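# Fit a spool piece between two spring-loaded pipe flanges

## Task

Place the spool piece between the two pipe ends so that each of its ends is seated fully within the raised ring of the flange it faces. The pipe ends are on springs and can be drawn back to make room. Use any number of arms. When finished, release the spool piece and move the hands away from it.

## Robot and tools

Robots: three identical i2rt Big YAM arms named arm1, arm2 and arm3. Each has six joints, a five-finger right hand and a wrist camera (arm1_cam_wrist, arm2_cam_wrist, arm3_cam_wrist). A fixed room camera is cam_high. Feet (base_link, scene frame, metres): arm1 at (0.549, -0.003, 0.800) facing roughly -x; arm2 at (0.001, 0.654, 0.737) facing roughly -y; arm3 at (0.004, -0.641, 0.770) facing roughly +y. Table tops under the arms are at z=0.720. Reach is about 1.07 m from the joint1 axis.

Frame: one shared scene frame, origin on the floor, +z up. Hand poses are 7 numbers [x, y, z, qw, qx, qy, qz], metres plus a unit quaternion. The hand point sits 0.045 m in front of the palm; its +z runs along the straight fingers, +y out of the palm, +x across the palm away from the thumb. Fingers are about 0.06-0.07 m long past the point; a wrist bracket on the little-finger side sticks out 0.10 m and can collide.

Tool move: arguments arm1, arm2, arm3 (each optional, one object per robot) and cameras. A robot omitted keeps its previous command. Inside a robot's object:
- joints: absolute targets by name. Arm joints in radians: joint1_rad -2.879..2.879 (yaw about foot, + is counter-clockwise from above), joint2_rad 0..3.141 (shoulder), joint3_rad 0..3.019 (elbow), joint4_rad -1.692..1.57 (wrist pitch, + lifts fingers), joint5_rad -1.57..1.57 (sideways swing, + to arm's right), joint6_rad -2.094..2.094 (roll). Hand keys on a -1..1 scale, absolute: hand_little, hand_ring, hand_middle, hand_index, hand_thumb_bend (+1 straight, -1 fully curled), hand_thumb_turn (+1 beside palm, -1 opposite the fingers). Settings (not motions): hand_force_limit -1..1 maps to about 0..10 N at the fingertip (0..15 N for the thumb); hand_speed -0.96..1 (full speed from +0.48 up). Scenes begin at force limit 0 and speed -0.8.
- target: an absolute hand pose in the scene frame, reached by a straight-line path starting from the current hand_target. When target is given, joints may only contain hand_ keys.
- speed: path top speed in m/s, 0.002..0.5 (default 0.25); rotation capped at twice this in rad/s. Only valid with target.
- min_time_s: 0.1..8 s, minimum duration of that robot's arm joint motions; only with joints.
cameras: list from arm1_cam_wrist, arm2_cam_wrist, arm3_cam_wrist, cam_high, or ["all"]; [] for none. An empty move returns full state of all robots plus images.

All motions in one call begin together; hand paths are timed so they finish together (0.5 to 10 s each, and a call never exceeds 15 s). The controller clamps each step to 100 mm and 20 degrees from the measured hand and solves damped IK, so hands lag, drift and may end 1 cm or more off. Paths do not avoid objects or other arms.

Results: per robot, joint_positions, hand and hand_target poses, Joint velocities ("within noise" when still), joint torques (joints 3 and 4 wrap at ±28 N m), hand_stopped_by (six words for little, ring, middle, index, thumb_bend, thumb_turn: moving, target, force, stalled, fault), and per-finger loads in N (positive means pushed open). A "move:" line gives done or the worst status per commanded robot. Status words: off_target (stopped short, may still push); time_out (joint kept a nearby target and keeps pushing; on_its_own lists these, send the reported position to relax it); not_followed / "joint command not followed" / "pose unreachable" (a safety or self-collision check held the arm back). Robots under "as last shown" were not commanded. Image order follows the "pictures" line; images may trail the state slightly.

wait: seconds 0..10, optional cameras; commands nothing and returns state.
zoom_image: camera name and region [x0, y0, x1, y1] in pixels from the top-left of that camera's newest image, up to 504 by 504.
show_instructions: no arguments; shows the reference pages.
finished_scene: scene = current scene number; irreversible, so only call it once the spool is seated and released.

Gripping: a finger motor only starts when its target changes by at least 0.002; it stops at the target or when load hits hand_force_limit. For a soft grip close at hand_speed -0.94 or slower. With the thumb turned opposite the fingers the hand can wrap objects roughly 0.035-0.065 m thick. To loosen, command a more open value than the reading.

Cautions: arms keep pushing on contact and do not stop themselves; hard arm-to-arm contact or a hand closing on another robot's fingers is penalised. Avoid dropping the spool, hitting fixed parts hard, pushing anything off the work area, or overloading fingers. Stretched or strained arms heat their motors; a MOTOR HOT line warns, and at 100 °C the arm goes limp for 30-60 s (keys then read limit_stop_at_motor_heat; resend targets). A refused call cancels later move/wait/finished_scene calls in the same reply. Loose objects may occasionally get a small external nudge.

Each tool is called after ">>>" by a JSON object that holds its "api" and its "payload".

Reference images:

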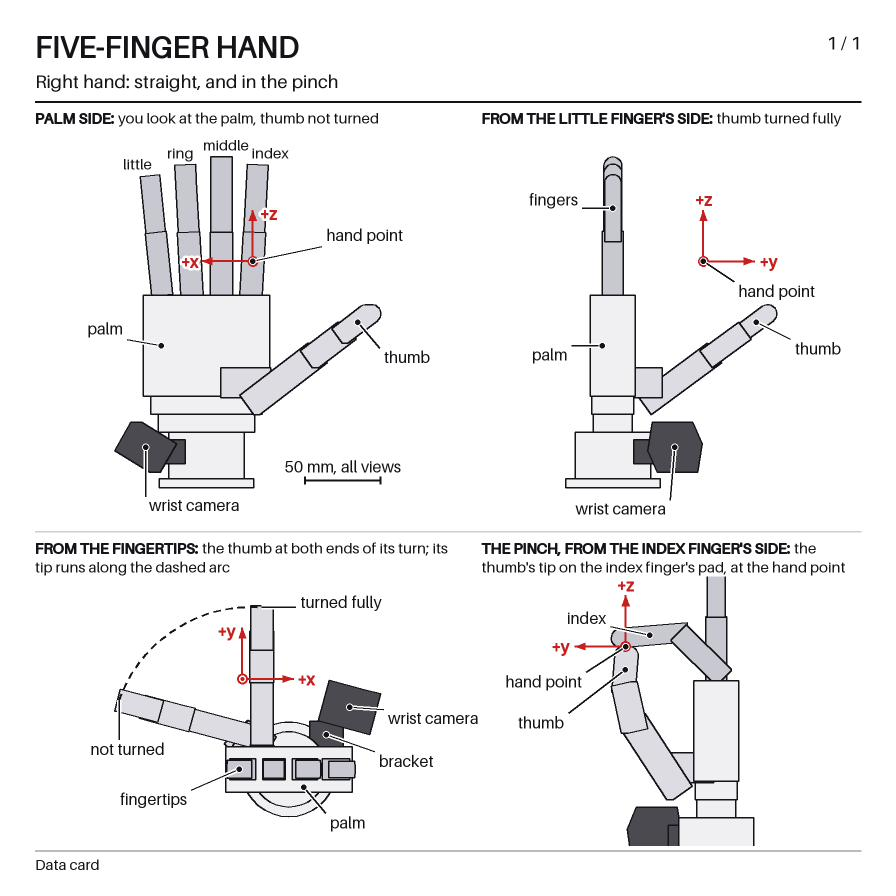

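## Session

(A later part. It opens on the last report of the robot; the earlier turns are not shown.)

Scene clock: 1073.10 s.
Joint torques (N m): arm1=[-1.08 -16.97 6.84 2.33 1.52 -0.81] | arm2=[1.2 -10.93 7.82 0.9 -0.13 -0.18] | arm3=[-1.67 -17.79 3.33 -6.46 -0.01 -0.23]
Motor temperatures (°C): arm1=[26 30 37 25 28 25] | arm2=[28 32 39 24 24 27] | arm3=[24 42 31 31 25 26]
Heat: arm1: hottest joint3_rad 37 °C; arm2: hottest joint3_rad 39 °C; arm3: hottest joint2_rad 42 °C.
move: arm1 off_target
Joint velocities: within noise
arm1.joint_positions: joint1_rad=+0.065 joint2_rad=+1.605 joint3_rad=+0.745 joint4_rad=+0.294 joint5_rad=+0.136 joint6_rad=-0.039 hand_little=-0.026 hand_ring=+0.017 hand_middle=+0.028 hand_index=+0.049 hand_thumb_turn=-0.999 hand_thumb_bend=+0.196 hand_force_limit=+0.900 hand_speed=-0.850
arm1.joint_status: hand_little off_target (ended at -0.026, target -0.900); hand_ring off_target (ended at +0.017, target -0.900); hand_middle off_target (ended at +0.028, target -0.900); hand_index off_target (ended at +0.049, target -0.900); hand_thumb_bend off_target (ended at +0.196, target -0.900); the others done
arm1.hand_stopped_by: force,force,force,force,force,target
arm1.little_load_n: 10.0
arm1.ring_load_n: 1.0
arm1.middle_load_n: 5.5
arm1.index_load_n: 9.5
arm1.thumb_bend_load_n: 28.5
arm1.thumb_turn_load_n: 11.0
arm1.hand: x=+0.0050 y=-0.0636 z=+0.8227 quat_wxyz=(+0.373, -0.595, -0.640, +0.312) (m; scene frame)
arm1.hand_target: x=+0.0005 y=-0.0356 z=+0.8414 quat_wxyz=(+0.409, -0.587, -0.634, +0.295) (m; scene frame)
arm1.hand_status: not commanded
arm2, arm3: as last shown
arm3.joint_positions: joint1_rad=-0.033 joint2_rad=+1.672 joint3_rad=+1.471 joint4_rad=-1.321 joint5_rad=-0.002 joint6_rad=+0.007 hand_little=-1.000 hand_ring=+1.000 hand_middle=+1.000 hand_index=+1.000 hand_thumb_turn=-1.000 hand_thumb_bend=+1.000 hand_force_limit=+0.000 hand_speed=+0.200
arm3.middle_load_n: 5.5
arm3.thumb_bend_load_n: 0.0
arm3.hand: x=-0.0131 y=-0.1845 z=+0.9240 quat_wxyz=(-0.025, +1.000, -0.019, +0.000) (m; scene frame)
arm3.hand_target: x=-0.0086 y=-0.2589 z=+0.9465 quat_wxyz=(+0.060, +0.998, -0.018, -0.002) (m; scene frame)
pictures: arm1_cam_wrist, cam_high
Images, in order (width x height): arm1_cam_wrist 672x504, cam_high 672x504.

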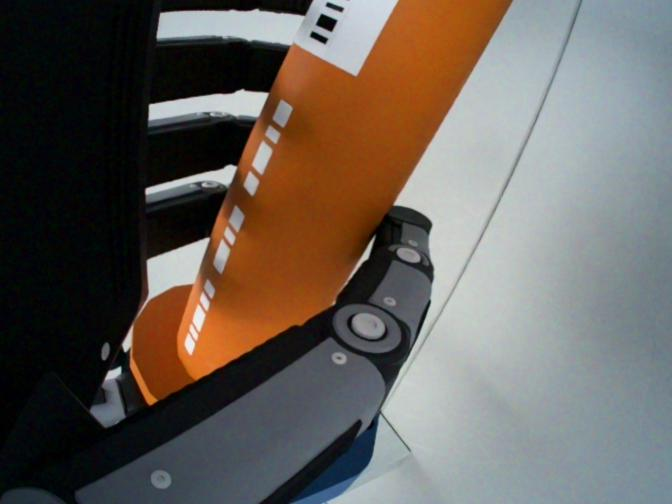

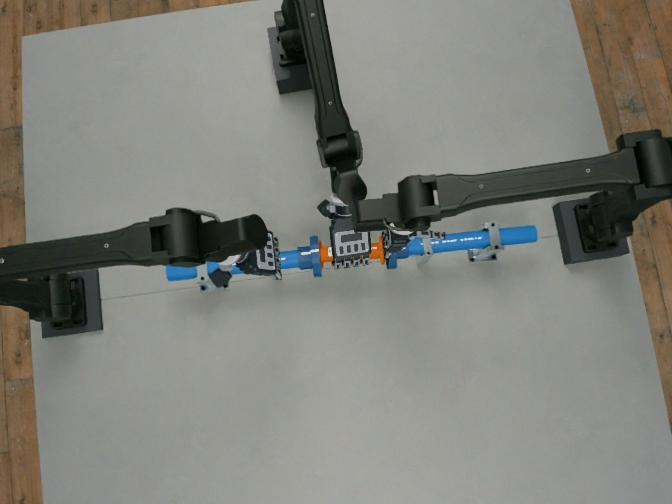

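>>> {"api": "move", "payload": {"arm2": {"target": [0.026, 0.066, 0.965, 0.0045, -0.0168, -0.9658, 0.2588], "speed": 0.12}, "arm1": {"target": [0.000, -0.045, 0.842, 0.3571, -0.6185, -0.6064, 0.3501], "speed": 0.1}, "cameras": ["arm2_cam_wrist", "cam_high"]}}

>>> {"api": "zoom_image", "payload": {"camera": "cam_high", "region": [290, 210, 410, 300]}}

Scene clock: 1087.50 s.
Joint torques (N m): arm1=[-0.73 -16.21 6.8 2.67 0.16 0.09] | arm2=[1.26 -11.52 12.22 1.31 -0.11 -0.17] | arm3=[-1.73 -9.93 10 0.03 0.03 -0.11]
Motor temperatures (°C): arm1=[26 29 37 25 29 25] | arm2=[28 32 39 24 24 27] | arm3=[24 43 31 31 25 26]
Heat: arm1: hottest joint3_rad 37 °C; arm2: hottest joint3_rad 39 °C; arm3: hottest joint2_rad 43 °C.
move: arm1 off_target; arm2 off_target
Joint velocities: within noise
arm1.joint_positions: joint1_rad=+0.019 joint2_rad=+1.603 joint3_rad=+0.740 joint4_rad=+0.294 joint5_rad=+0.045 joint6_rad=+0.011 hand_little=-0.027 hand_ring=+0.017 hand_middle=+0.027 hand_index=+0.048 hand_thumb_turn=-1.000 hand_thumb_bend=+0.190 hand_force_limit=+0.900 hand_speed=-0.850
arm1.joint_status: not commanded
arm1.hand_stopped_by: force,force,force,force,force,target
arm1.little_load_n: 2.5
arm1.ring_load_n: 0.5
arm1.middle_load_n: 0.0
arm1.index_load_n: 0.0
arm1.thumb_bend_load_n: 3.5
arm1.thumb_turn_load_n: 1.5
arm1.hand: x=+0.0060 y=-0.0594 z=+0.8233 quat_wxyz=(+0.343, -0.611, -0.628, +0.340) (m; scene frame)
arm1.hand_target: x=+0.0001 y=-0.0451 z=+0.8415 quat_wxyz=(+0.357, -0.618, -0.606, +0.350) (m; scene frame)
arm1.hand_status: off_target (0.024 m and 3.3 deg from the pose sent, 0.027 m and 6.6 deg at the start)
arm2.joint_positions: joint1_rad=-0.005 joint2_rad=+1.647 joint3_rad=+1.566 joint4_rad=-1.026 joint5_rad=+0.017 joint6_rad=+0.035 hand_little=+0.600 hand_ring=+0.600 hand_middle=+0.600 hand_index=+0.600 hand_thumb_turn=-1.000 hand_thumb_bend=+1.000 hand_force_limit=+0.000 hand_speed=+0.200
arm2.joint_status: not commanded
arm2.hand_stopped_by: target,target,target,target,target,target
arm2.little_load_n: 0.0
arm2.ring_load_n: 0.0
arm2.middle_load_n: 0.0
arm2.index_load_n: 0.0
arm2.thumb_bend_load_n: 0.0
arm2.thumb_turn_load_n: 0.0
arm2.hand: x=+0.0313 y=+0.0887 z=+0.9436 quat_wxyz=(+0.003, -0.018, -0.973, +0.231) (m; scene frame)
arm2.hand_target: x=+0.0258 y=+0.0676 z=+0.9651 quat_wxyz=(+0.005, -0.017, -0.966, +0.259) (m; scene frame)
arm2.hand_status: off_target (0.032 m and 3.3 deg from the pose sent, 0.104 m and 0.9 deg at the start)
arm3: as last shown
arm3.joint_positions: joint1_rad=-0.033 joint2_rad=+1.587 joint3_rad=+1.394 joint4_rad=-1.493 joint5_rad=-0.003 joint6_rad=-0.003 hand_little=-1.000 hand_ring=+1.000 hand_middle=+1.000 hand_index=+1.000 hand_thumb_turn=-1.000 hand_thumb_bend=+1.000 hand_force_limit=+0.000 hand_speed=+0.200
arm3.middle_load_n: 0.0
arm3.hand: x=-0.0147 y=-0.2599 z=+0.9458 quat_wxyz=(+0.057, +0.998, -0.014, -0.002) (m; scene frame)
arm3.hand_target: x=-0.0085 y=-0.2590 z=+0.9465 quat_wxyz=(+0.060, +0.998, -0.017, -0.002) (m; scene frame)
pictures: arm2_cam_wrist, cam_high
Images, in order (width x height): arm2_cam_wrist 672x504, cam_high 672x504.

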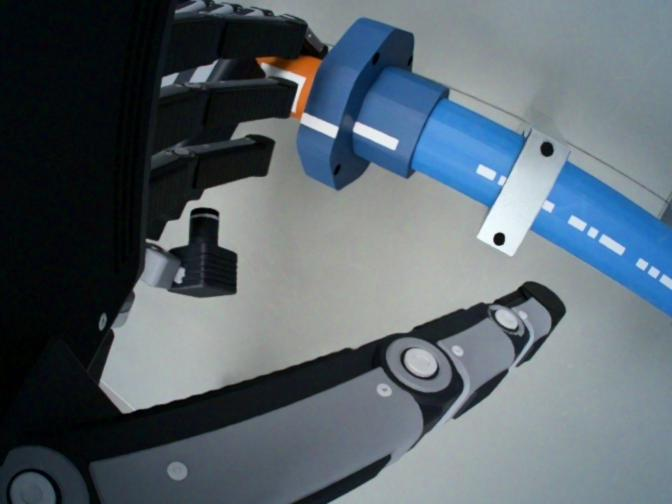

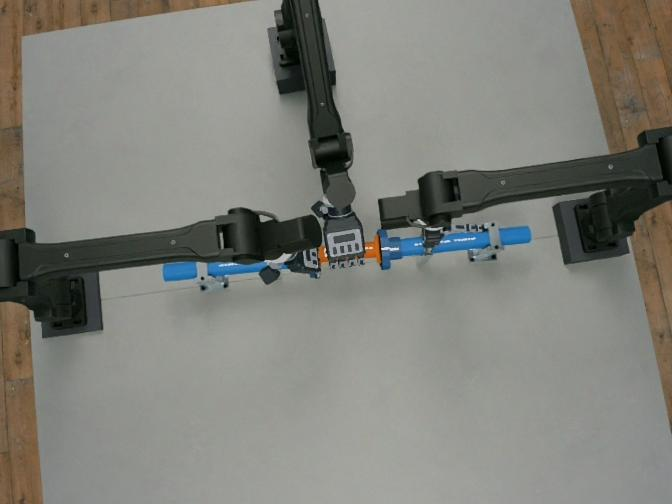

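Scaled by 4.200.

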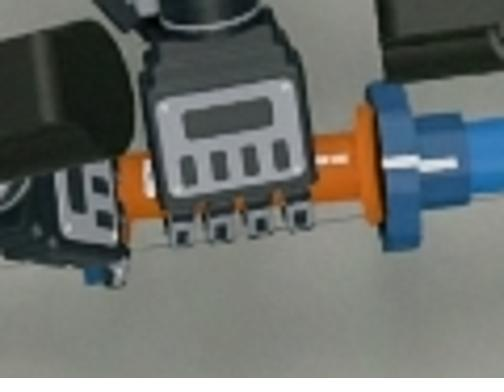

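>>> {"api": "move", "payload": {"arm2": {"target": [0.026, 0.120, 0.985, 0.0045, -0.0168, -0.9658, 0.2588], "speed": 0.2}, "cameras": ["arm1_cam_wrist", "cam_high", "arm2_cam_wrist", "arm3_cam_wrist"]}}

>>> {"api": "zoom_image", "payload": {"camera": "arm1_cam_wrist", "region": [80, 220, 280, 420]}}

>>> {"api": "zoom_image", "payload": {"camera": "cam_high", "region": [290, 210, 410, 300]}}

Scene clock: 1094.13 s.
Joint torques (N m): arm1=[-0.73 -16.15 6.82 2.73 0.17 0.1] | arm2=[1.26 -12.22 7.83 0.73 -0.13 -0.17] | arm3=[-1.9 -9.99 10 -0.03 0.02 -0.11]
Motor temperatures (°C): arm1=[26 30 36 25 28 25] | arm2=[28 32 40 24 24 27] | arm3=[24 42 32 30 25 26]
Heat: arm1: hottest joint3_rad 36 °C; arm2: hottest joint3_rad 40 °C; arm3: hottest joint2_rad 42 °C.
move: arm2 done
Joint velocities: within noise
arm1, arm3: as last shown
arm1.little_load_n: 3.0
arm1.ring_load_n: 0.0
arm1.middle_load_n: 0.5
arm1.thumb_turn_load_n: 1.0
arm2.joint_positions: joint1_rad=-0.005 joint2_rad=+1.535 joint3_rad=+1.515 joint4_rad=-1.037 joint5_rad=+0.017 joint6_rad=+0.035 hand_little=+0.600 hand_ring=+0.600 hand_middle=+0.600 hand_index=+0.600 hand_thumb_turn=-1.000 hand_thumb_bend=+1.000 hand_force_limit=+0.000 hand_speed=+0.200
arm2.joint_status: not commanded
arm2.hand_stopped_by: target,target,target,target,target,target
arm2.little_load_n: 0.0
arm2.ring_load_n: 0.0
arm2.middle_load_n: 0.0
arm2.index_load_n: 0.0
arm2.thumb_bend_load_n: 0.0
arm2.thumb_turn_load_n: 0.0
arm2.hand: x=+0.0311 y=+0.1163 z=+0.9796 quat_wxyz=(+0.002, -0.018, -0.966, +0.256) (m; scene frame)
arm2.hand_target: x=+0.0260 y=+0.1199 z=+0.9849 quat_wxyz=(+0.005, -0.017, -0.966, +0.259) (m; scene frame)
arm2.hand_status: done (0.008 m and 0.4 deg from the pose sent, 0.052 m and 3.3 deg at the start)
pictures: arm1_cam_wrist, arm2_cam_wrist, arm3_cam_wrist, cam_high
Images, in order (width x height): arm1_cam_wrist 672x504, arm2_cam_wrist 672x504, arm3_cam_wrist 672x504, cam_high 672x504.

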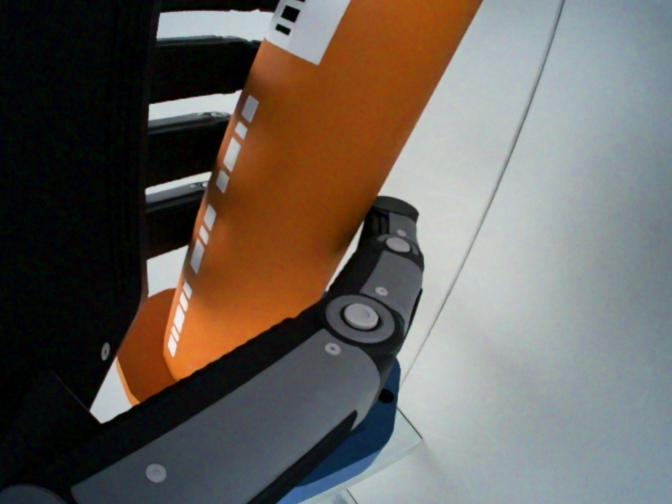

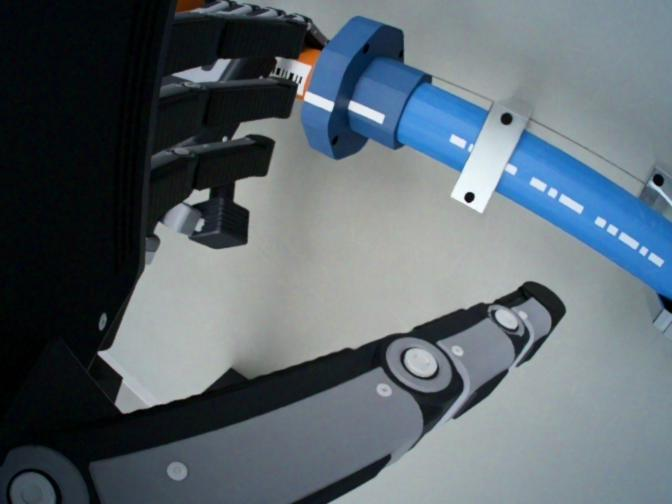

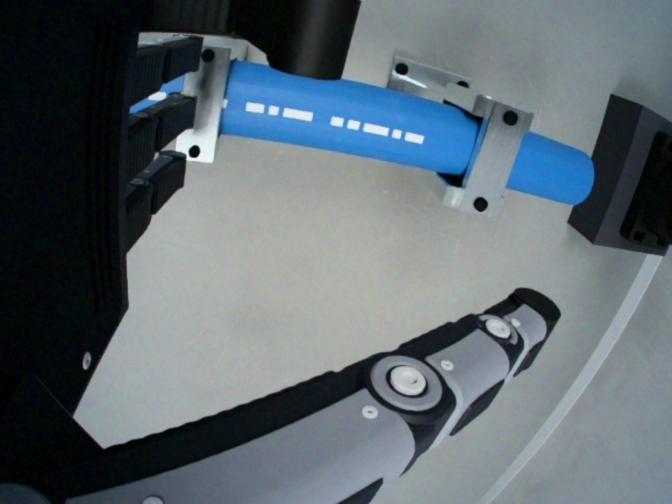

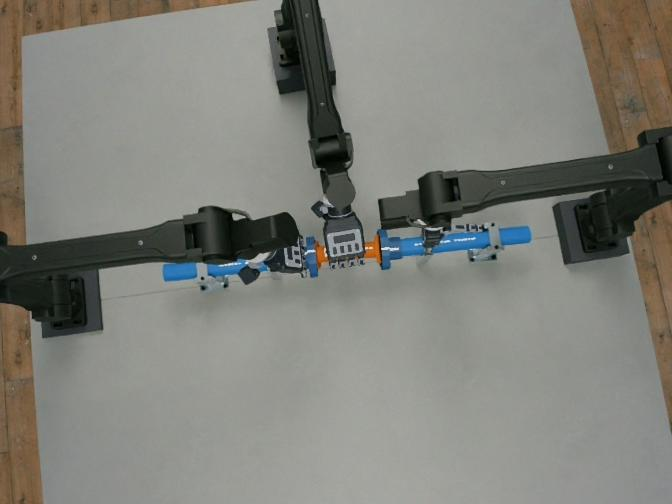

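Scaled by 2.520 from the camera's 672x504 image, which has a finer 960x720 frame.

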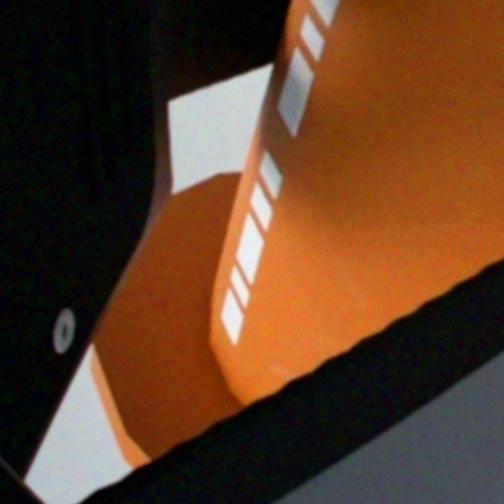

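Scaled by 4.200.

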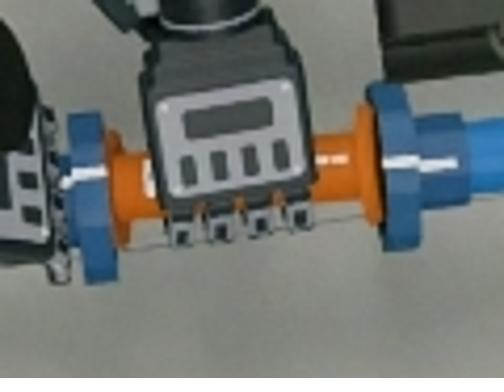

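>>> {"api": "move", "payload": {"cameras": ["all"]}}

Scene clock: 1123.40 s.
Joint torques (N m): arm1=[-0.91 -16.15 6.83 2.73 0.17 0.1] | arm2=[1.2 -12.28 7.83 0.73 -0.13 -0.17] | arm3=[-1.9 -10.11 10.11 -0.02 0.02 -0.11]
Motor temperatures (°C): arm1=[26 31 35 25 27 25] | arm2=[28 33 40 24 24 27] | arm3=[24 39 34 28 25 26]
Heat: arm1: hottest joint3_rad 35 °C; arm2: hottest joint3_rad 40 °C; arm3: hottest joint2_rad 39 °C.
Joint velocities: within noise
arm1.joint_positions: joint1_rad=+0.019 joint2_rad=+1.603 joint3_rad=+0.740 joint4_rad=+0.294 joint5_rad=+0.045 joint6_rad=+0.011 hand_little=-0.027 hand_ring=+0.017 hand_middle=+0.027 hand_index=+0.048 hand_thumb_turn=-1.000 hand_thumb_bend=+0.190 hand_force_limit=+0.900 hand_speed=-0.850
arm1.joint_status: not commanded
arm1.hand_stopped_by: force,force,force,force,force,target
arm1.little_load_n: 2.5
arm1.ring_load_n: 0.0
arm1.middle_load_n: 0.0
arm1.index_load_n: 0.0
arm1.thumb_bend_load_n: 3.5
arm1.thumb_turn_load_n: 1.5
arm1.hand: x=+0.0060 y=-0.0594 z=+0.8233 quat_wxyz=(+0.343, -0.611, -0.628, +0.340) (m; scene frame)
arm1.hand_target: x=+0.0001 y=-0.0451 z=+0.8415 quat_wxyz=(+0.357, -0.618, -0.606, +0.350) (m; scene frame)
arm1.hand_status: not commanded
arm2.joint_positions: joint1_rad=-0.005 joint2_rad=+1.535 joint3_rad=+1.515 joint4_rad=-1.037 joint5_rad=+0.017 joint6_rad=+0.035 hand_little=+0.600 hand_ring=+0.600 hand_middle=+0.600 hand_index=+0.600 hand_thumb_turn=-1.000 hand_thumb_bend=+1.000 hand_force_limit=+0.000 hand_speed=+0.200
arm2.joint_status: not commanded
arm2.hand_stopped_by: target,target,target,target,target,target
arm2.little_load_n: 0.0
arm2.ring_load_n: 0.0
arm2.middle_load_n: 0.0
arm2.index_load_n: 0.0
arm2.thumb_bend_load_n: 0.0
arm2.thumb_turn_load_n: 0.0
arm2.hand: x=+0.0311 y=+0.1163 z=+0.9796 quat_wxyz=(+0.002, -0.018, -0.966, +0.256) (m; scene frame)
arm2.hand_target: x=+0.0260 y=+0.1199 z=+0.9849 quat_wxyz=(+0.005, -0.017, -0.966, +0.259) (m; scene frame)
arm2.hand_status: done (0.008 m and 0.4 deg from the pose sent, 0.052 m and 3.3 deg at the start)
arm3.joint_positions: joint1_rad=-0.033 joint2_rad=+1.587 joint3_rad=+1.394 joint4_rad=-1.493 joint5_rad=-0.003 joint6_rad=-0.003 hand_little=-1.000 hand_ring=+1.000 hand_middle=+1.000 hand_index=+1.000 hand_thumb_turn=-1.000 hand_thumb_bend=+1.000 hand_force_limit=+0.000 hand_speed=+0.200
arm3.joint_status: not commanded
arm3.hand_stopped_by: target,target,target,target,target,target
arm3.little_load_n: 0.0
arm3.ring_load_n: 0.0
arm3.middle_load_n: 0.0
arm3.index_load_n: 0.0
arm3.thumb_bend_load_n: 0.0
arm3.thumb_turn_load_n: 0.0
arm3.hand: x=-0.0147 y=-0.2599 z=+0.9458 quat_wxyz=(+0.057, +0.998, -0.014, -0.002) (m; scene frame)
arm3.hand_target: x=-0.0085 y=-0.2590 z=+0.9465 quat_wxyz=(+0.060, +0.998, -0.017, -0.002) (m; scene frame)
arm3.hand_status: not commanded
pictures: arm1_cam_wrist, arm2_cam_wrist, arm3_cam_wrist, cam_high
Images, in order (width x height): arm1_cam_wrist 672x504, arm2_cam_wrist 672x504, arm3_cam_wrist 672x504, cam_high 672x504.

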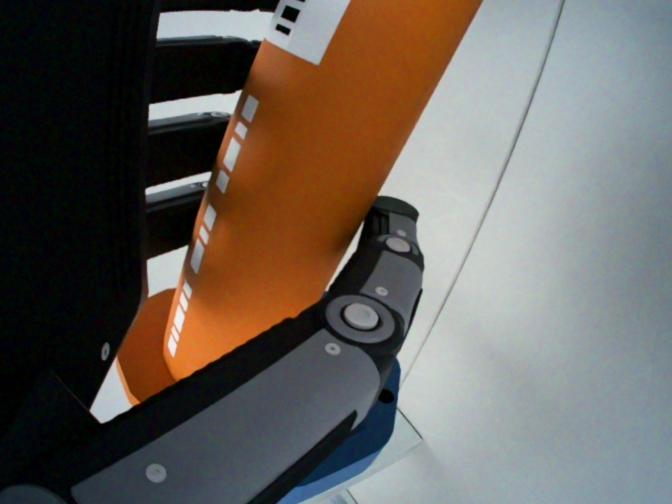

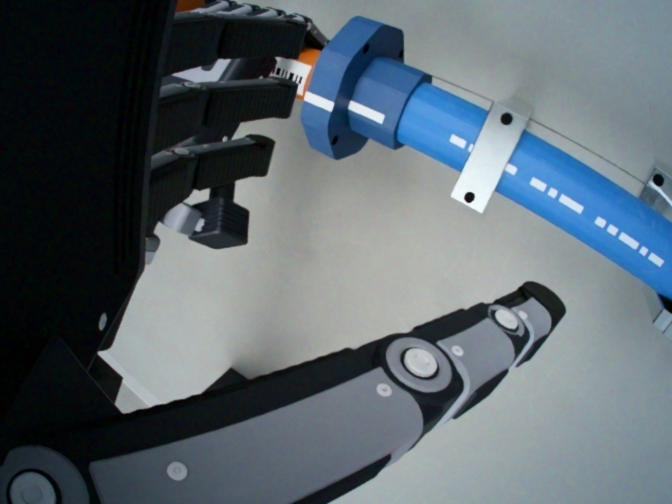

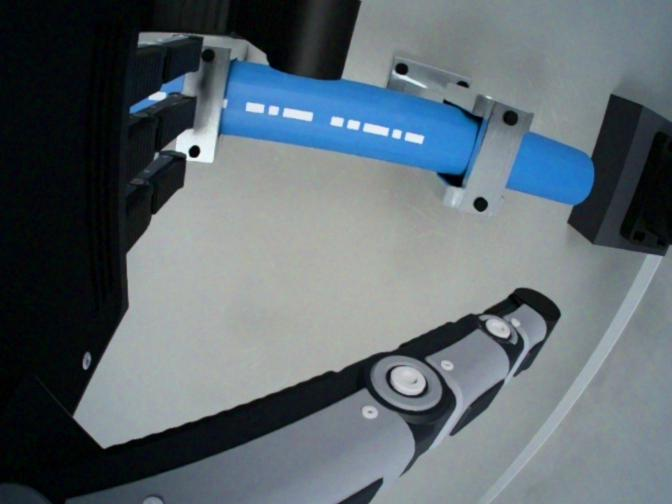

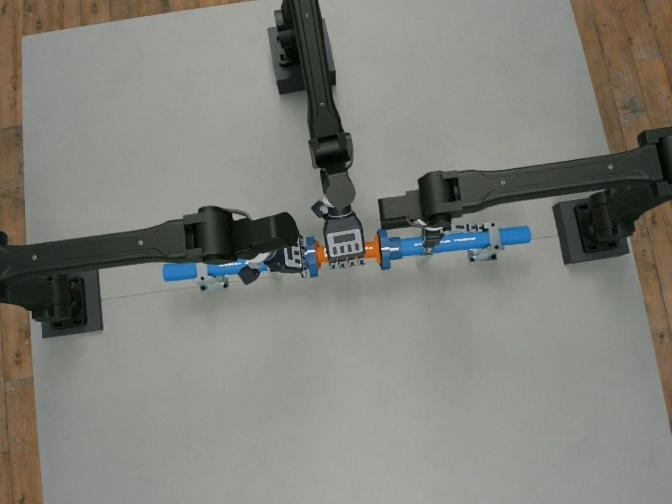

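>>> {"api": "zoom_image", "payload": {"camera": "cam_high", "region": [260, 190, 440, 310]}}

>>> {"api": "move", "payload": {"arm1": {"joints":{"hand_force_limit":0.3,"hand_speed":-0.9,"hand_little":-0.93,"hand_ring":-0.93,"hand_middle":-0.93,"hand_index":-0.93,"hand_thumb_bend":-0.93}}, "arm3": {"target":[-0.008,-0.165,1.00,0,-0.9999,0.0174,0],"speed":0.15}, "cameras": ["arm1_cam_wrist","arm3_cam_wrist","cam_high"]}}

Scaled by 2.800.

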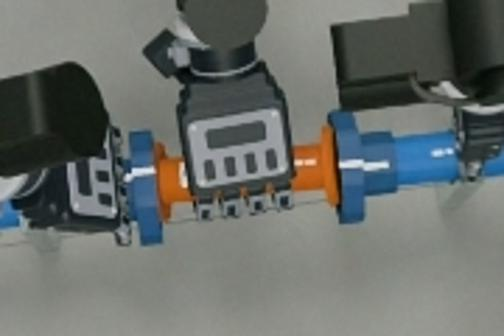

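Scene clock: 1136.10 s.
Joint torques (N m): arm1=[-0.67 -16.32 6.86 2.66 0.19 -0.04] | arm2=[1.2 -12.28 7.83 0.73 -0.13 -0.17] | arm3=[-1.49 -12.22 14.46 0.09 0.06 -0.01]
Motor temperatures (°C): arm1=[26 31 34 25 27 25] | arm2=[28 33 39 24 24 27] | arm3=[24 39 34 28 25 26]
Heat: arm1: hottest joint3_rad 34 °C; arm2: hottest joint3_rad 39 °C; arm3: hottest joint2_rad 39 °C.
move: arm1 off_target; arm3 off_target
Joint velocities: within noise
arm1.joint_positions: joint1_rad=+0.019 joint2_rad=+1.603 joint3_rad=+0.740 joint4_rad=+0.295 joint5_rad=+0.044 joint6_rad=+0.022 hand_little=-0.044 hand_ring=-0.046 hand_middle=-0.054 hand_index=-0.051 hand_thumb_turn=-1.000 hand_thumb_bend=+0.179 hand_force_limit=+0.300 hand_speed=-0.900
arm1.joint_status: hand_little off_target (ended at -0.044, target -0.930); hand_ring off_target (ended at -0.046, target -0.930); hand_middle off_target (ended at -0.054, target -0.930); hand_index off_target (ended at -0.051, target -0.930); hand_thumb_bend off_target (ended at +0.179, target -0.930); the others done
arm1.hand_stopped_by: force,force,force,force,force,target
arm1.little_load_n: 0.0
arm1.ring_load_n: 2.5
arm1.middle_load_n: 5.0
arm1.index_load_n: 6.0
arm1.thumb_bend_load_n: 13.0
arm1.thumb_turn_load_n: 2.0
arm1.hand: x=+0.0057 y=-0.0602 z=+0.8238 quat_wxyz=(+0.341, -0.614, -0.624, +0.343) (m; scene frame)
arm1.hand_target: x=+0.0001 y=-0.0453 z=+0.8415 quat_wxyz=(+0.357, -0.618, -0.607, +0.350) (m; scene frame)
arm1.hand_status: not commanded
arm2: as last shown
arm2.thumb_bend_load_n: -0.5
arm3.joint_positions: joint1_rad=-0.033 joint2_rad=+1.730 joint3_rad=+1.701 joint4_rad=-1.575 joint5_rad=-0.002 joint6_rad=-0.003 hand_little=-1.000 hand_ring=+1.000 hand_middle=+1.000 hand_index=+1.000 hand_thumb_turn=-1.000 hand_thumb_bend=+1.000 hand_force_limit=+0.000 hand_speed=+0.200
arm3.joint_status: not commanded
arm3.hand_stopped_by: target,target,target,target,target,target
arm3.little_load_n: 0.0
arm3.ring_load_n: 0.0
arm3.middle_load_n: 0.0
arm3.index_load_n: 0.0
arm3.thumb_bend_load_n: 0.0
arm3.thumb_turn_load_n: 0.0
arm3.hand: x=-0.0120 y=-0.1782 z=+0.9866 quat_wxyz=(+0.017, +1.000, -0.014, -0.001) (m; scene frame)
arm3.hand_target: x=-0.0080 y=-0.1658 z=+1.0000 quat_wxyz=(+0.000, +1.000, -0.017, +0.000) (m; scene frame)
arm3.hand_status: off_target (0.019 m and 1.9 deg from the pose sent, 0.110 m and 6.6 deg at the start)
pictures: arm1_cam_wrist, arm3_cam_wrist, cam_high
Images, in order (width x height): arm1_cam_wrist 672x504, arm3_cam_wrist 672x504, cam_high 672x504.

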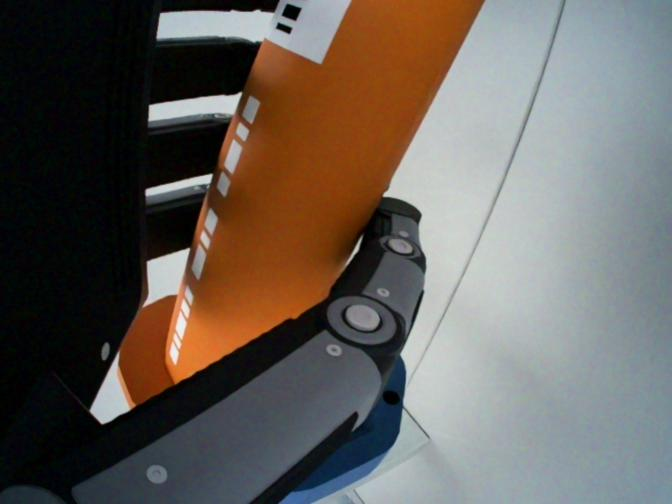

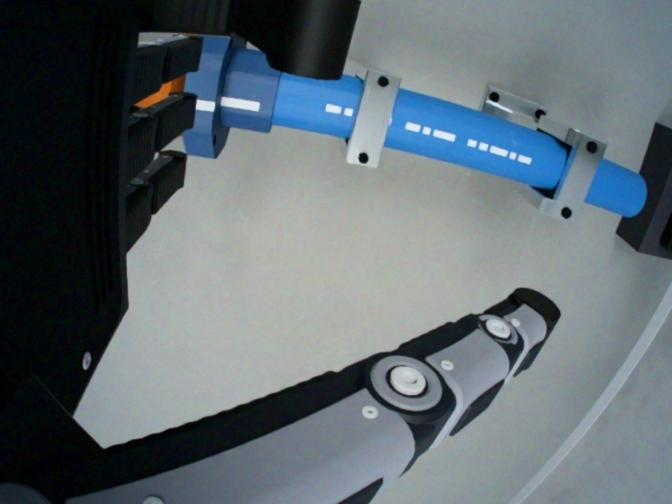

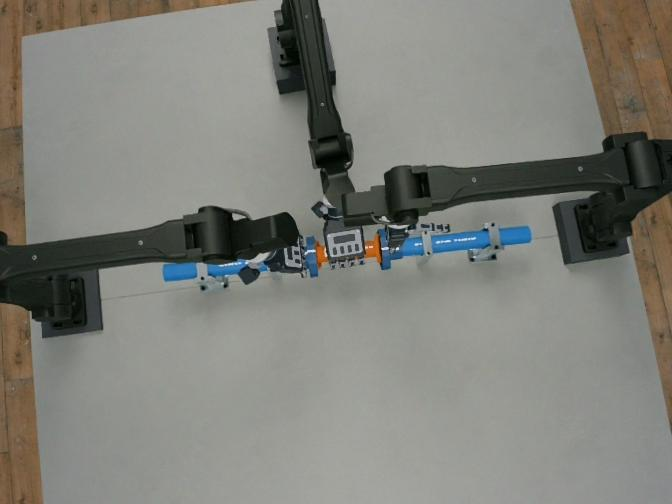

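>>> {"api": "move", "payload": {"arm3": {"target":[0.012,-0.145,0.965,0,-0.9999,0.0174,0],"speed":0.12}, "cameras": ["arm3_cam_wrist","arm1_cam_wrist","cam_high"]}}

>>> {"api": "zoom_image", "payload": {"camera": "cam_high", "region": [260, 190, 440, 310]}}

Scene clock: 1184.13 s.
Joint torques (N m): arm1=[-0.79 -16.44 6.83 2.67 0.19 -0.03] | arm2=[1.26 -12.28 7.83 0.75 -0.13 -0.17] | arm3=[-1.61 -13.39 13.42 0.85 0.04 -0.07]
Motor temperatures (°C): arm1=[26 31 34 25 27 25] | arm2=[28 33 39 24 24 27] | arm3=[24 38 37 28 25 26]
Heat: arm1: hottest joint3_rad 34 °C; arm2: hottest joint3_rad 39 °C; arm3: hottest joint2_rad 38 °C.
move: arm3 off_target
Joint velocities: within noise
arm1, arm2: as last shown
arm2.ring_load_n: 0.5
arm2.thumb_bend_load_n: 0.0
arm3.joint_positions: joint1_rad=-0.065 joint2_rad=+1.799 joint3_rad=+1.701 joint4_rad=-1.527 joint5_rad=+0.000 joint6_rad=-0.030 hand_little=-1.000 hand_ring=+1.000 hand_middle=+1.000 hand_index=+1.000 hand_thumb_turn=-1.000 hand_thumb_bend=+1.000 hand_force_limit=+0.000 hand_speed=+0.200
arm3.joint_status: not commanded
arm3.hand_stopped_by: target,target,target,target,target,target
arm3.little_load_n: 0.5
arm3.ring_load_n: -0.5
arm3.middle_load_n: 0.0
arm3.index_load_n: 0.0
arm3.thumb_bend_load_n: 0.0
arm3.thumb_turn_load_n: 0.0
arm3.hand: x=+0.0055 y=-0.1615 z=+0.9527 quat_wxyz=(+0.027, +0.999, -0.017, -0.001) (m; scene frame)
arm3.hand_target: x=+0.0120 y=-0.1458 z=+0.9653 quat_wxyz=(+0.000, +1.000, -0.017, +0.000) (m; scene frame)
arm3.hand_status: off_target (0.022 m and 3.1 deg from the pose sent, 0.046 m and 1.9 deg at the start)
pictures: arm1_cam_wrist, arm3_cam_wrist, cam_high
Images, in order (width x height): arm1_cam_wrist 672x504, arm3_cam_wrist 672x504, cam_high 672x504.

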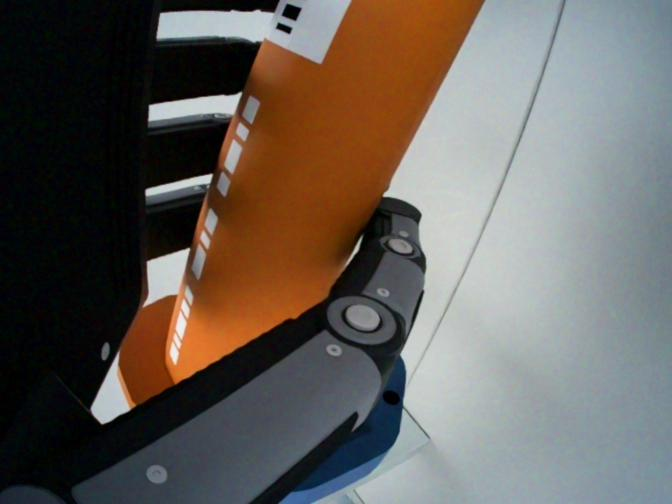

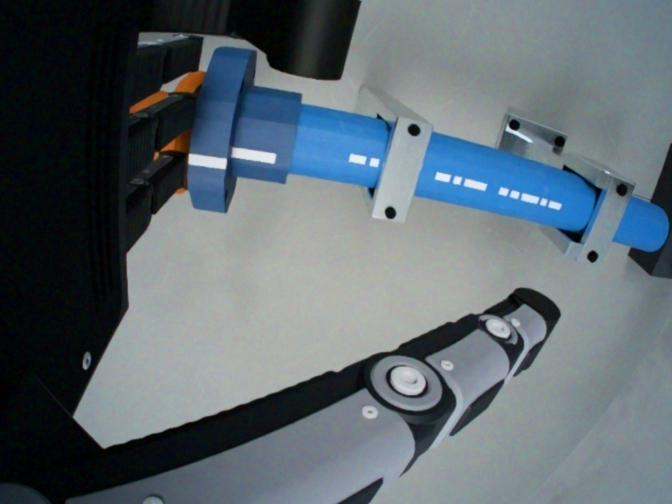

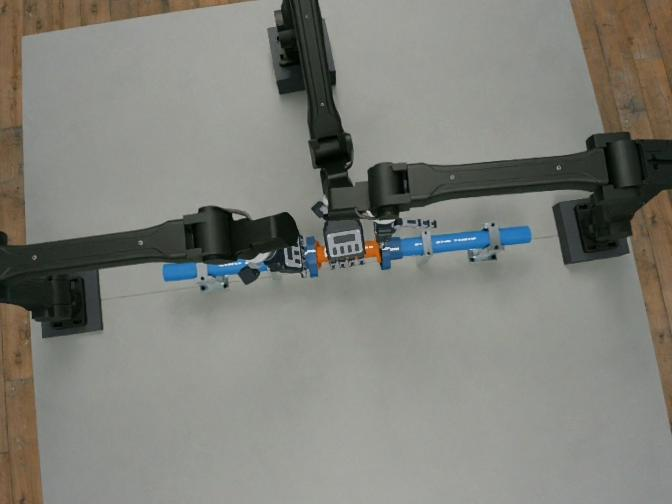

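Scaled by 2.800.

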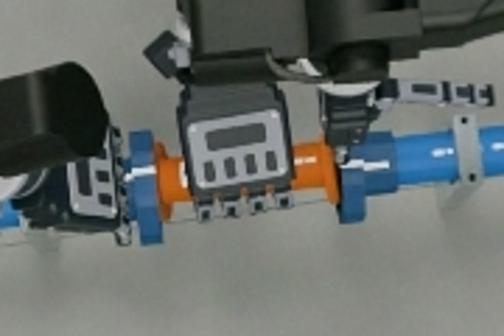

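>>> {"api": "zoom_image", "payload": {"camera": "arm3_cam_wrist", "region": [120, 20, 320, 220]}}

Scaled by 2.520 from the camera's 672x504 image, which has a finer 960x720 frame.

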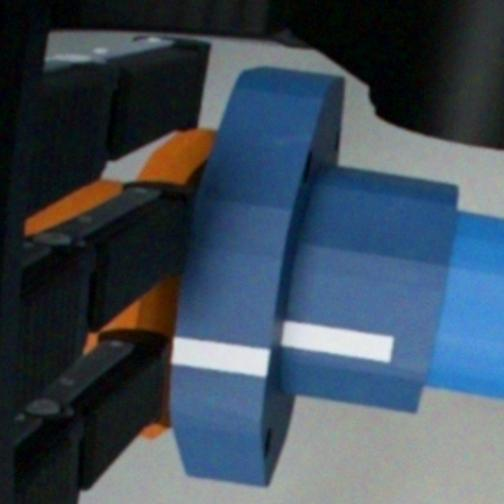

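>>> {"api": "move", "payload": {"arm3": {"target":[0.012,-0.140,0.928,0,-0.9999,0.0174,0],"speed":0.06}, "cameras": ["arm3_cam_wrist","arm1_cam_wrist"]}}

Scene clock: 1214.40 s.
Joint torques (N m): arm1=[-0.73 -16.38 6.83 2.66 0.2 -0.04] | arm2=[1.2 -12.22 7.83 0.73 -0.13 -0.17] | arm3=[-1.49 -14.15 9.85 0.91 0.02 -0.11]
Motor temperatures (°C): arm1=[26 31 33 25 27 25] | arm2=[28 33 39 24 24 27] | arm3=[24 38 38 27 25 26]
Heat: arm1: hottest joint3_rad 33 °C; arm2: hottest joint3_rad 39 °C; arm3: hottest joint2_rad 38 °C.
move: arm3 done
Joint velocities: within noise
arm1, arm2: as last shown
arm1.thumb_turn_load_n: 2.5
arm2.ring_load_n: 0.0
arm2.thumb_bend_load_n: -0.5
arm3.joint_positions: joint1_rad=-0.065 joint2_rad=+1.820 joint3_rad=+1.681 joint4_rad=-1.441 joint5_rad=+0.000 joint6_rad=-0.030 hand_little=-1.000 hand_ring=+1.000 hand_middle=+1.000 hand_index=+1.000 hand_thumb_turn=-1.000 hand_thumb_bend=+1.000 hand_force_limit=+0.000 hand_speed=+0.200
arm3.joint_status: not commanded
arm3.hand_stopped_by: target,target,target,target,target,target
arm3.little_load_n: 0.0
arm3.ring_load_n: 0.0
arm3.middle_load_n: 0.0
arm3.index_load_n: 0.0
arm3.thumb_bend_load_n: 0.0
arm3.thumb_turn_load_n: 0.0
arm3.hand: x=+0.0067 y=-0.1440 z=+0.9304 quat_wxyz=(+0.005, +1.000, -0.017, +0.000) (m; scene frame)
arm3.hand_target: x=+0.0120 y=-0.1400 z=+0.9280 quat_wxyz=(+0.000, +1.000, -0.017, +0.000) (m; scene frame)
arm3.hand_status: done (0.007 m and 0.5 deg from the pose sent, 0.033 m and 3.1 deg at the start)
pictures: arm1_cam_wrist, arm3_cam_wrist
Images, in order (width x height): arm1_cam_wrist 672x504, arm3_cam_wrist 672x504.

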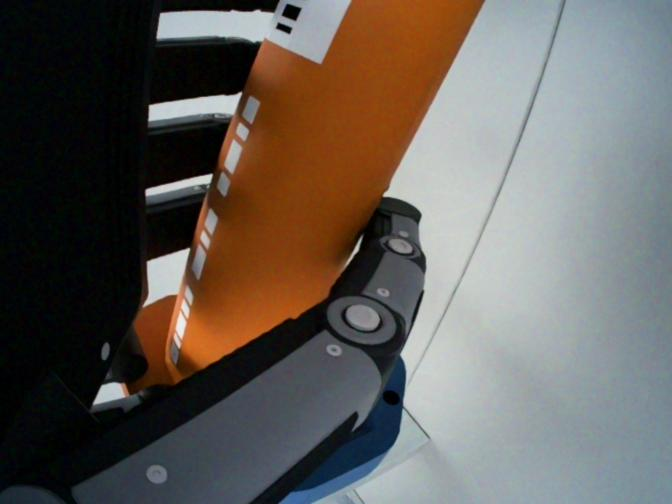

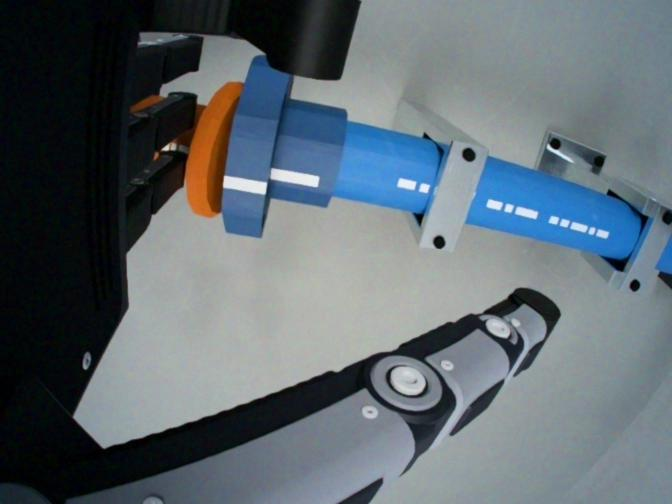

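>>> {"api": "zoom_image", "payload": {"camera": "arm3_cam_wrist", "region": [120, 40, 320, 240]}}

>>> {"api": "move", "payload": {"arm3": {"target":[0.012,-0.140,0.905,0,-0.9999,0.0174,0],"speed":0.06}, "cameras": ["arm3_cam_wrist","arm1_cam_wrist"]}}

Scaled by 2.520 from the camera's 672x504 image, which has a finer 960x720 frame.

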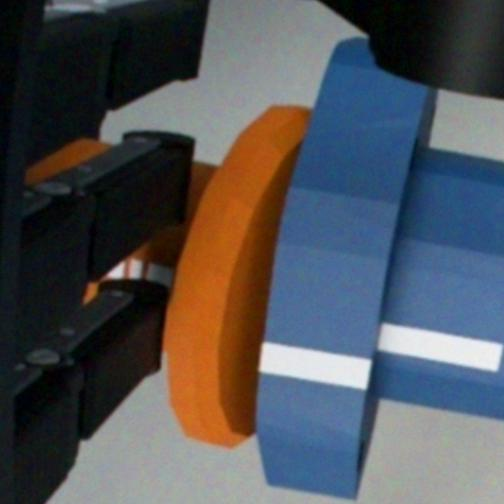

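Scene clock: 1219.57 s.
Joint torques (N m): arm1=[-0.67 -16.5 6.8 2.66 0.18 -0.03] | arm2=[1.26 -12.28 7.83 0.73 -0.13 -0.17] | arm3=[-1.61 -12.57 8.43 1.77 0.05 -0.07]
Motor temperatures (°C): arm1=[26 31 33 25 27 25] | arm2=[28 33 39 24 24 27] | arm3=[24 39 38 27 25 26]
Heat: arm1: hottest joint3_rad 33 °C; arm2: hottest joint3_rad 39 °C; arm3: hottest joint2_rad 39 °C.
move: arm3 off_target
Joint velocities: within noise
arm1, arm2: as last shown
arm1.thumb_turn_load_n: 2.0
arm2.index_load_n: 0.5
arm2.thumb_bend_load_n: 0.0
arm3.joint_positions: joint1_rad=-0.065 joint2_rad=+1.818 joint3_rad=+1.650 joint4_rad=-1.401 joint5_rad=-0.002 joint6_rad=-0.035 hand_little=-1.000 hand_ring=+1.000 hand_middle=+1.000 hand_index=+1.000 hand_thumb_turn=-1.000 hand_thumb_bend=+1.000 hand_force_limit=+0.000 hand_speed=+0.200
arm3.joint_status: not commanded
arm3.hand_stopped_by: target,target,target,target,target,target
arm3.little_load_n: 0.0
arm3.ring_load_n: 0.0
arm3.middle_load_n: 0.0
arm3.index_load_n: -3.5
arm3.thumb_bend_load_n: 0.0
arm3.thumb_turn_load_n: 0.0
arm3.hand: x=+0.0067 y=-0.1435 z=+0.9194 quat_wxyz=(-0.001, +1.000, -0.014, -0.001) (m; scene frame)
arm3.hand_target: x=+0.0119 y=-0.1404 z=+0.9053 quat_wxyz=(+0.000, +1.000, -0.017, +0.000) (m; scene frame)
arm3.hand_status: off_target (0.016 m and 0.4 deg from the pose sent, 0.026 m and 0.5 deg at the start)
pictures: arm1_cam_wrist, arm3_cam_wrist
Images, in order (width x height): arm1_cam_wrist 672x504, arm3_cam_wrist 672x504.

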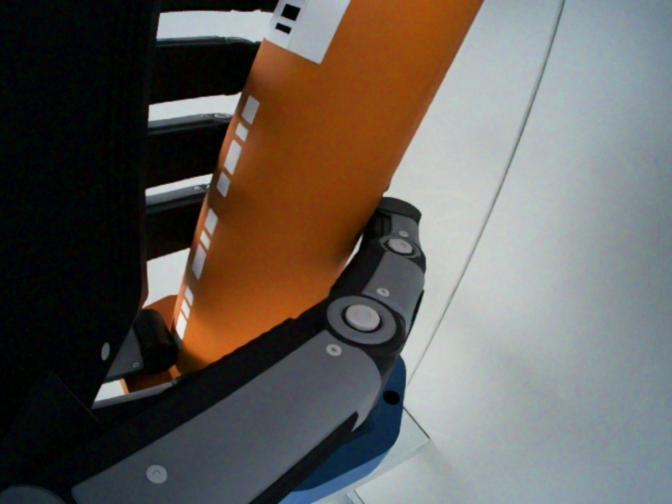

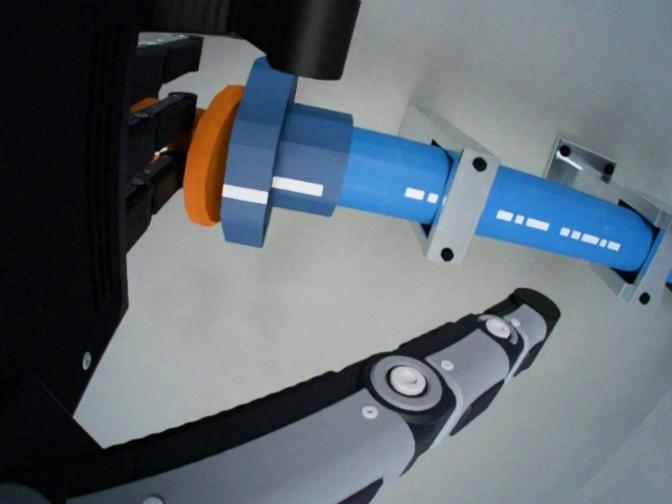

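>>> {"api": "move", "payload": {"arm3": {"target":[0.012,-0.142,0.87,0,-0.9999,0.0174,0],"speed":0.06}, "arm1": {"target":[0.0,-0.045,0.8415,0.3240,-0.6482,-0.6375,0.2997],"speed":0.05}, "cameras": ["arm3_cam_wrist","arm1_cam_wrist"]}}

arm1: "target": qw, qx, qy, qz must be a unit quaternion (the sum of their squares is 1)
Scene clock: 1222.53 s.
Joint torques (N m): arm1=[-0.67 -16.32 6.79 2.69 0.19 -0.03] | arm2=[1.26 -12.28 7.83 0.73 -0.13 -0.18] | arm3=[-1.61 -12.45 8.38 1.59 0.05 -0.05]
Motor temperatures (°C): arm1=[26 31 33 25 27 25] | arm2=[28 33 39 24 24 27] | arm3=[24 38 38 27 25 26]
Heat: arm1: hottest joint3_rad 33 °C; arm2: hottest joint3_rad 39 °C; arm3: hottest joint2_rad 38 °C.
Joint velocities: within noise
arm1.joint_positions: joint1_rad=+0.019 joint2_rad=+1.603 joint3_rad=+0.740 joint4_rad=+0.295 joint5_rad=+0.044 joint6_rad=+0.022 hand_little=-0.044 hand_ring=-0.046 hand_middle=-0.054 hand_index=-0.051 hand_thumb_turn=-1.000 hand_thumb_bend=+0.179 hand_force_limit=+0.300 hand_speed=-0.900
arm1.joint_status: not commanded
arm1.hand_stopped_by: force,force,force,force,force,target
arm1.little_load_n: 0.0
arm1.ring_load_n: 2.5
arm1.middle_load_n: 5.5
arm1.index_load_n: 6.5
arm1.thumb_bend_load_n: 12.5
arm1.thumb_turn_load_n: 2.0
arm1.hand: x=+0.0057 y=-0.0602 z=+0.8238 quat_wxyz=(+0.341, -0.614, -0.624, +0.343) (m; scene frame)
arm1.hand_target: x=+0.0001 y=-0.0453 z=+0.8415 quat_wxyz=(+0.357, -0.618, -0.607, +0.350) (m; scene frame)
arm1.hand_status: not commanded
arm2.joint_positions: joint1_rad=-0.005 joint2_rad=+1.535 joint3_rad=+1.515 joint4_rad=-1.037 joint5_rad=+0.017 joint6_rad=+0.035 hand_little=+0.600 hand_ring=+0.600 hand_middle=+0.600 hand_index=+0.600 hand_thumb_turn=-1.000 hand_thumb_bend=+1.000 hand_force_limit=+0.000 hand_speed=+0.200
arm2.joint_status: not commanded
arm2.hand_stopped_by: target,target,target,target,target,target
arm2.little_load_n: 0.0
arm2.ring_load_n: 0.0
arm2.middle_load_n: 0.0
arm2.index_load_n: 0.0
arm2.thumb_bend_load_n: 0.0
arm2.thumb_turn_load_n: 0.0
arm2.hand: x=+0.0311 y=+0.1163 z=+0.9796 quat_wxyz=(+0.002, -0.018, -0.966, +0.256) (m; scene frame)
arm2.hand_target: x=+0.0260 y=+0.1199 z=+0.9849 quat_wxyz=(+0.005, -0.017, -0.966, +0.259) (m; scene frame)
arm2.hand_status: not commanded
arm3.joint_positions: joint1_rad=-0.065 joint2_rad=+1.818 joint3_rad=+1.650 joint4_rad=-1.401 joint5_rad=-0.002 joint6_rad=-0.035 hand_little=-1.000 hand_ring=+1.000 hand_middle=+1.000 hand_index=+1.000 hand_thumb_turn=-1.000 hand_thumb_bend=+1.000 hand_force_limit=+0.000 hand_speed=+0.200
arm3.joint_status: not commanded
arm3.hand_stopped_by: target,target,target,target,target,target
arm3.little_load_n: 0.0
arm3.ring_load_n: 0.0
arm3.middle_load_n: 0.0
arm3.index_load_n: -3.5
arm3.thumb_bend_load_n: 0.0
arm3.thumb_turn_load_n: -0.5
arm3.hand: x=+0.0067 y=-0.1435 z=+0.9194 quat_wxyz=(-0.001, +1.000, -0.014, -0.001) (m; scene frame)
arm3.hand_target: x=+0.0119 y=-0.1404 z=+0.9053 quat_wxyz=(+0.000, +1.000, -0.017, +0.000) (m; scene frame)
arm3.hand_status: off_target (0.016 m and 0.4 deg from the pose sent, 0.026 m and 0.5 deg at the start)
pictures: none


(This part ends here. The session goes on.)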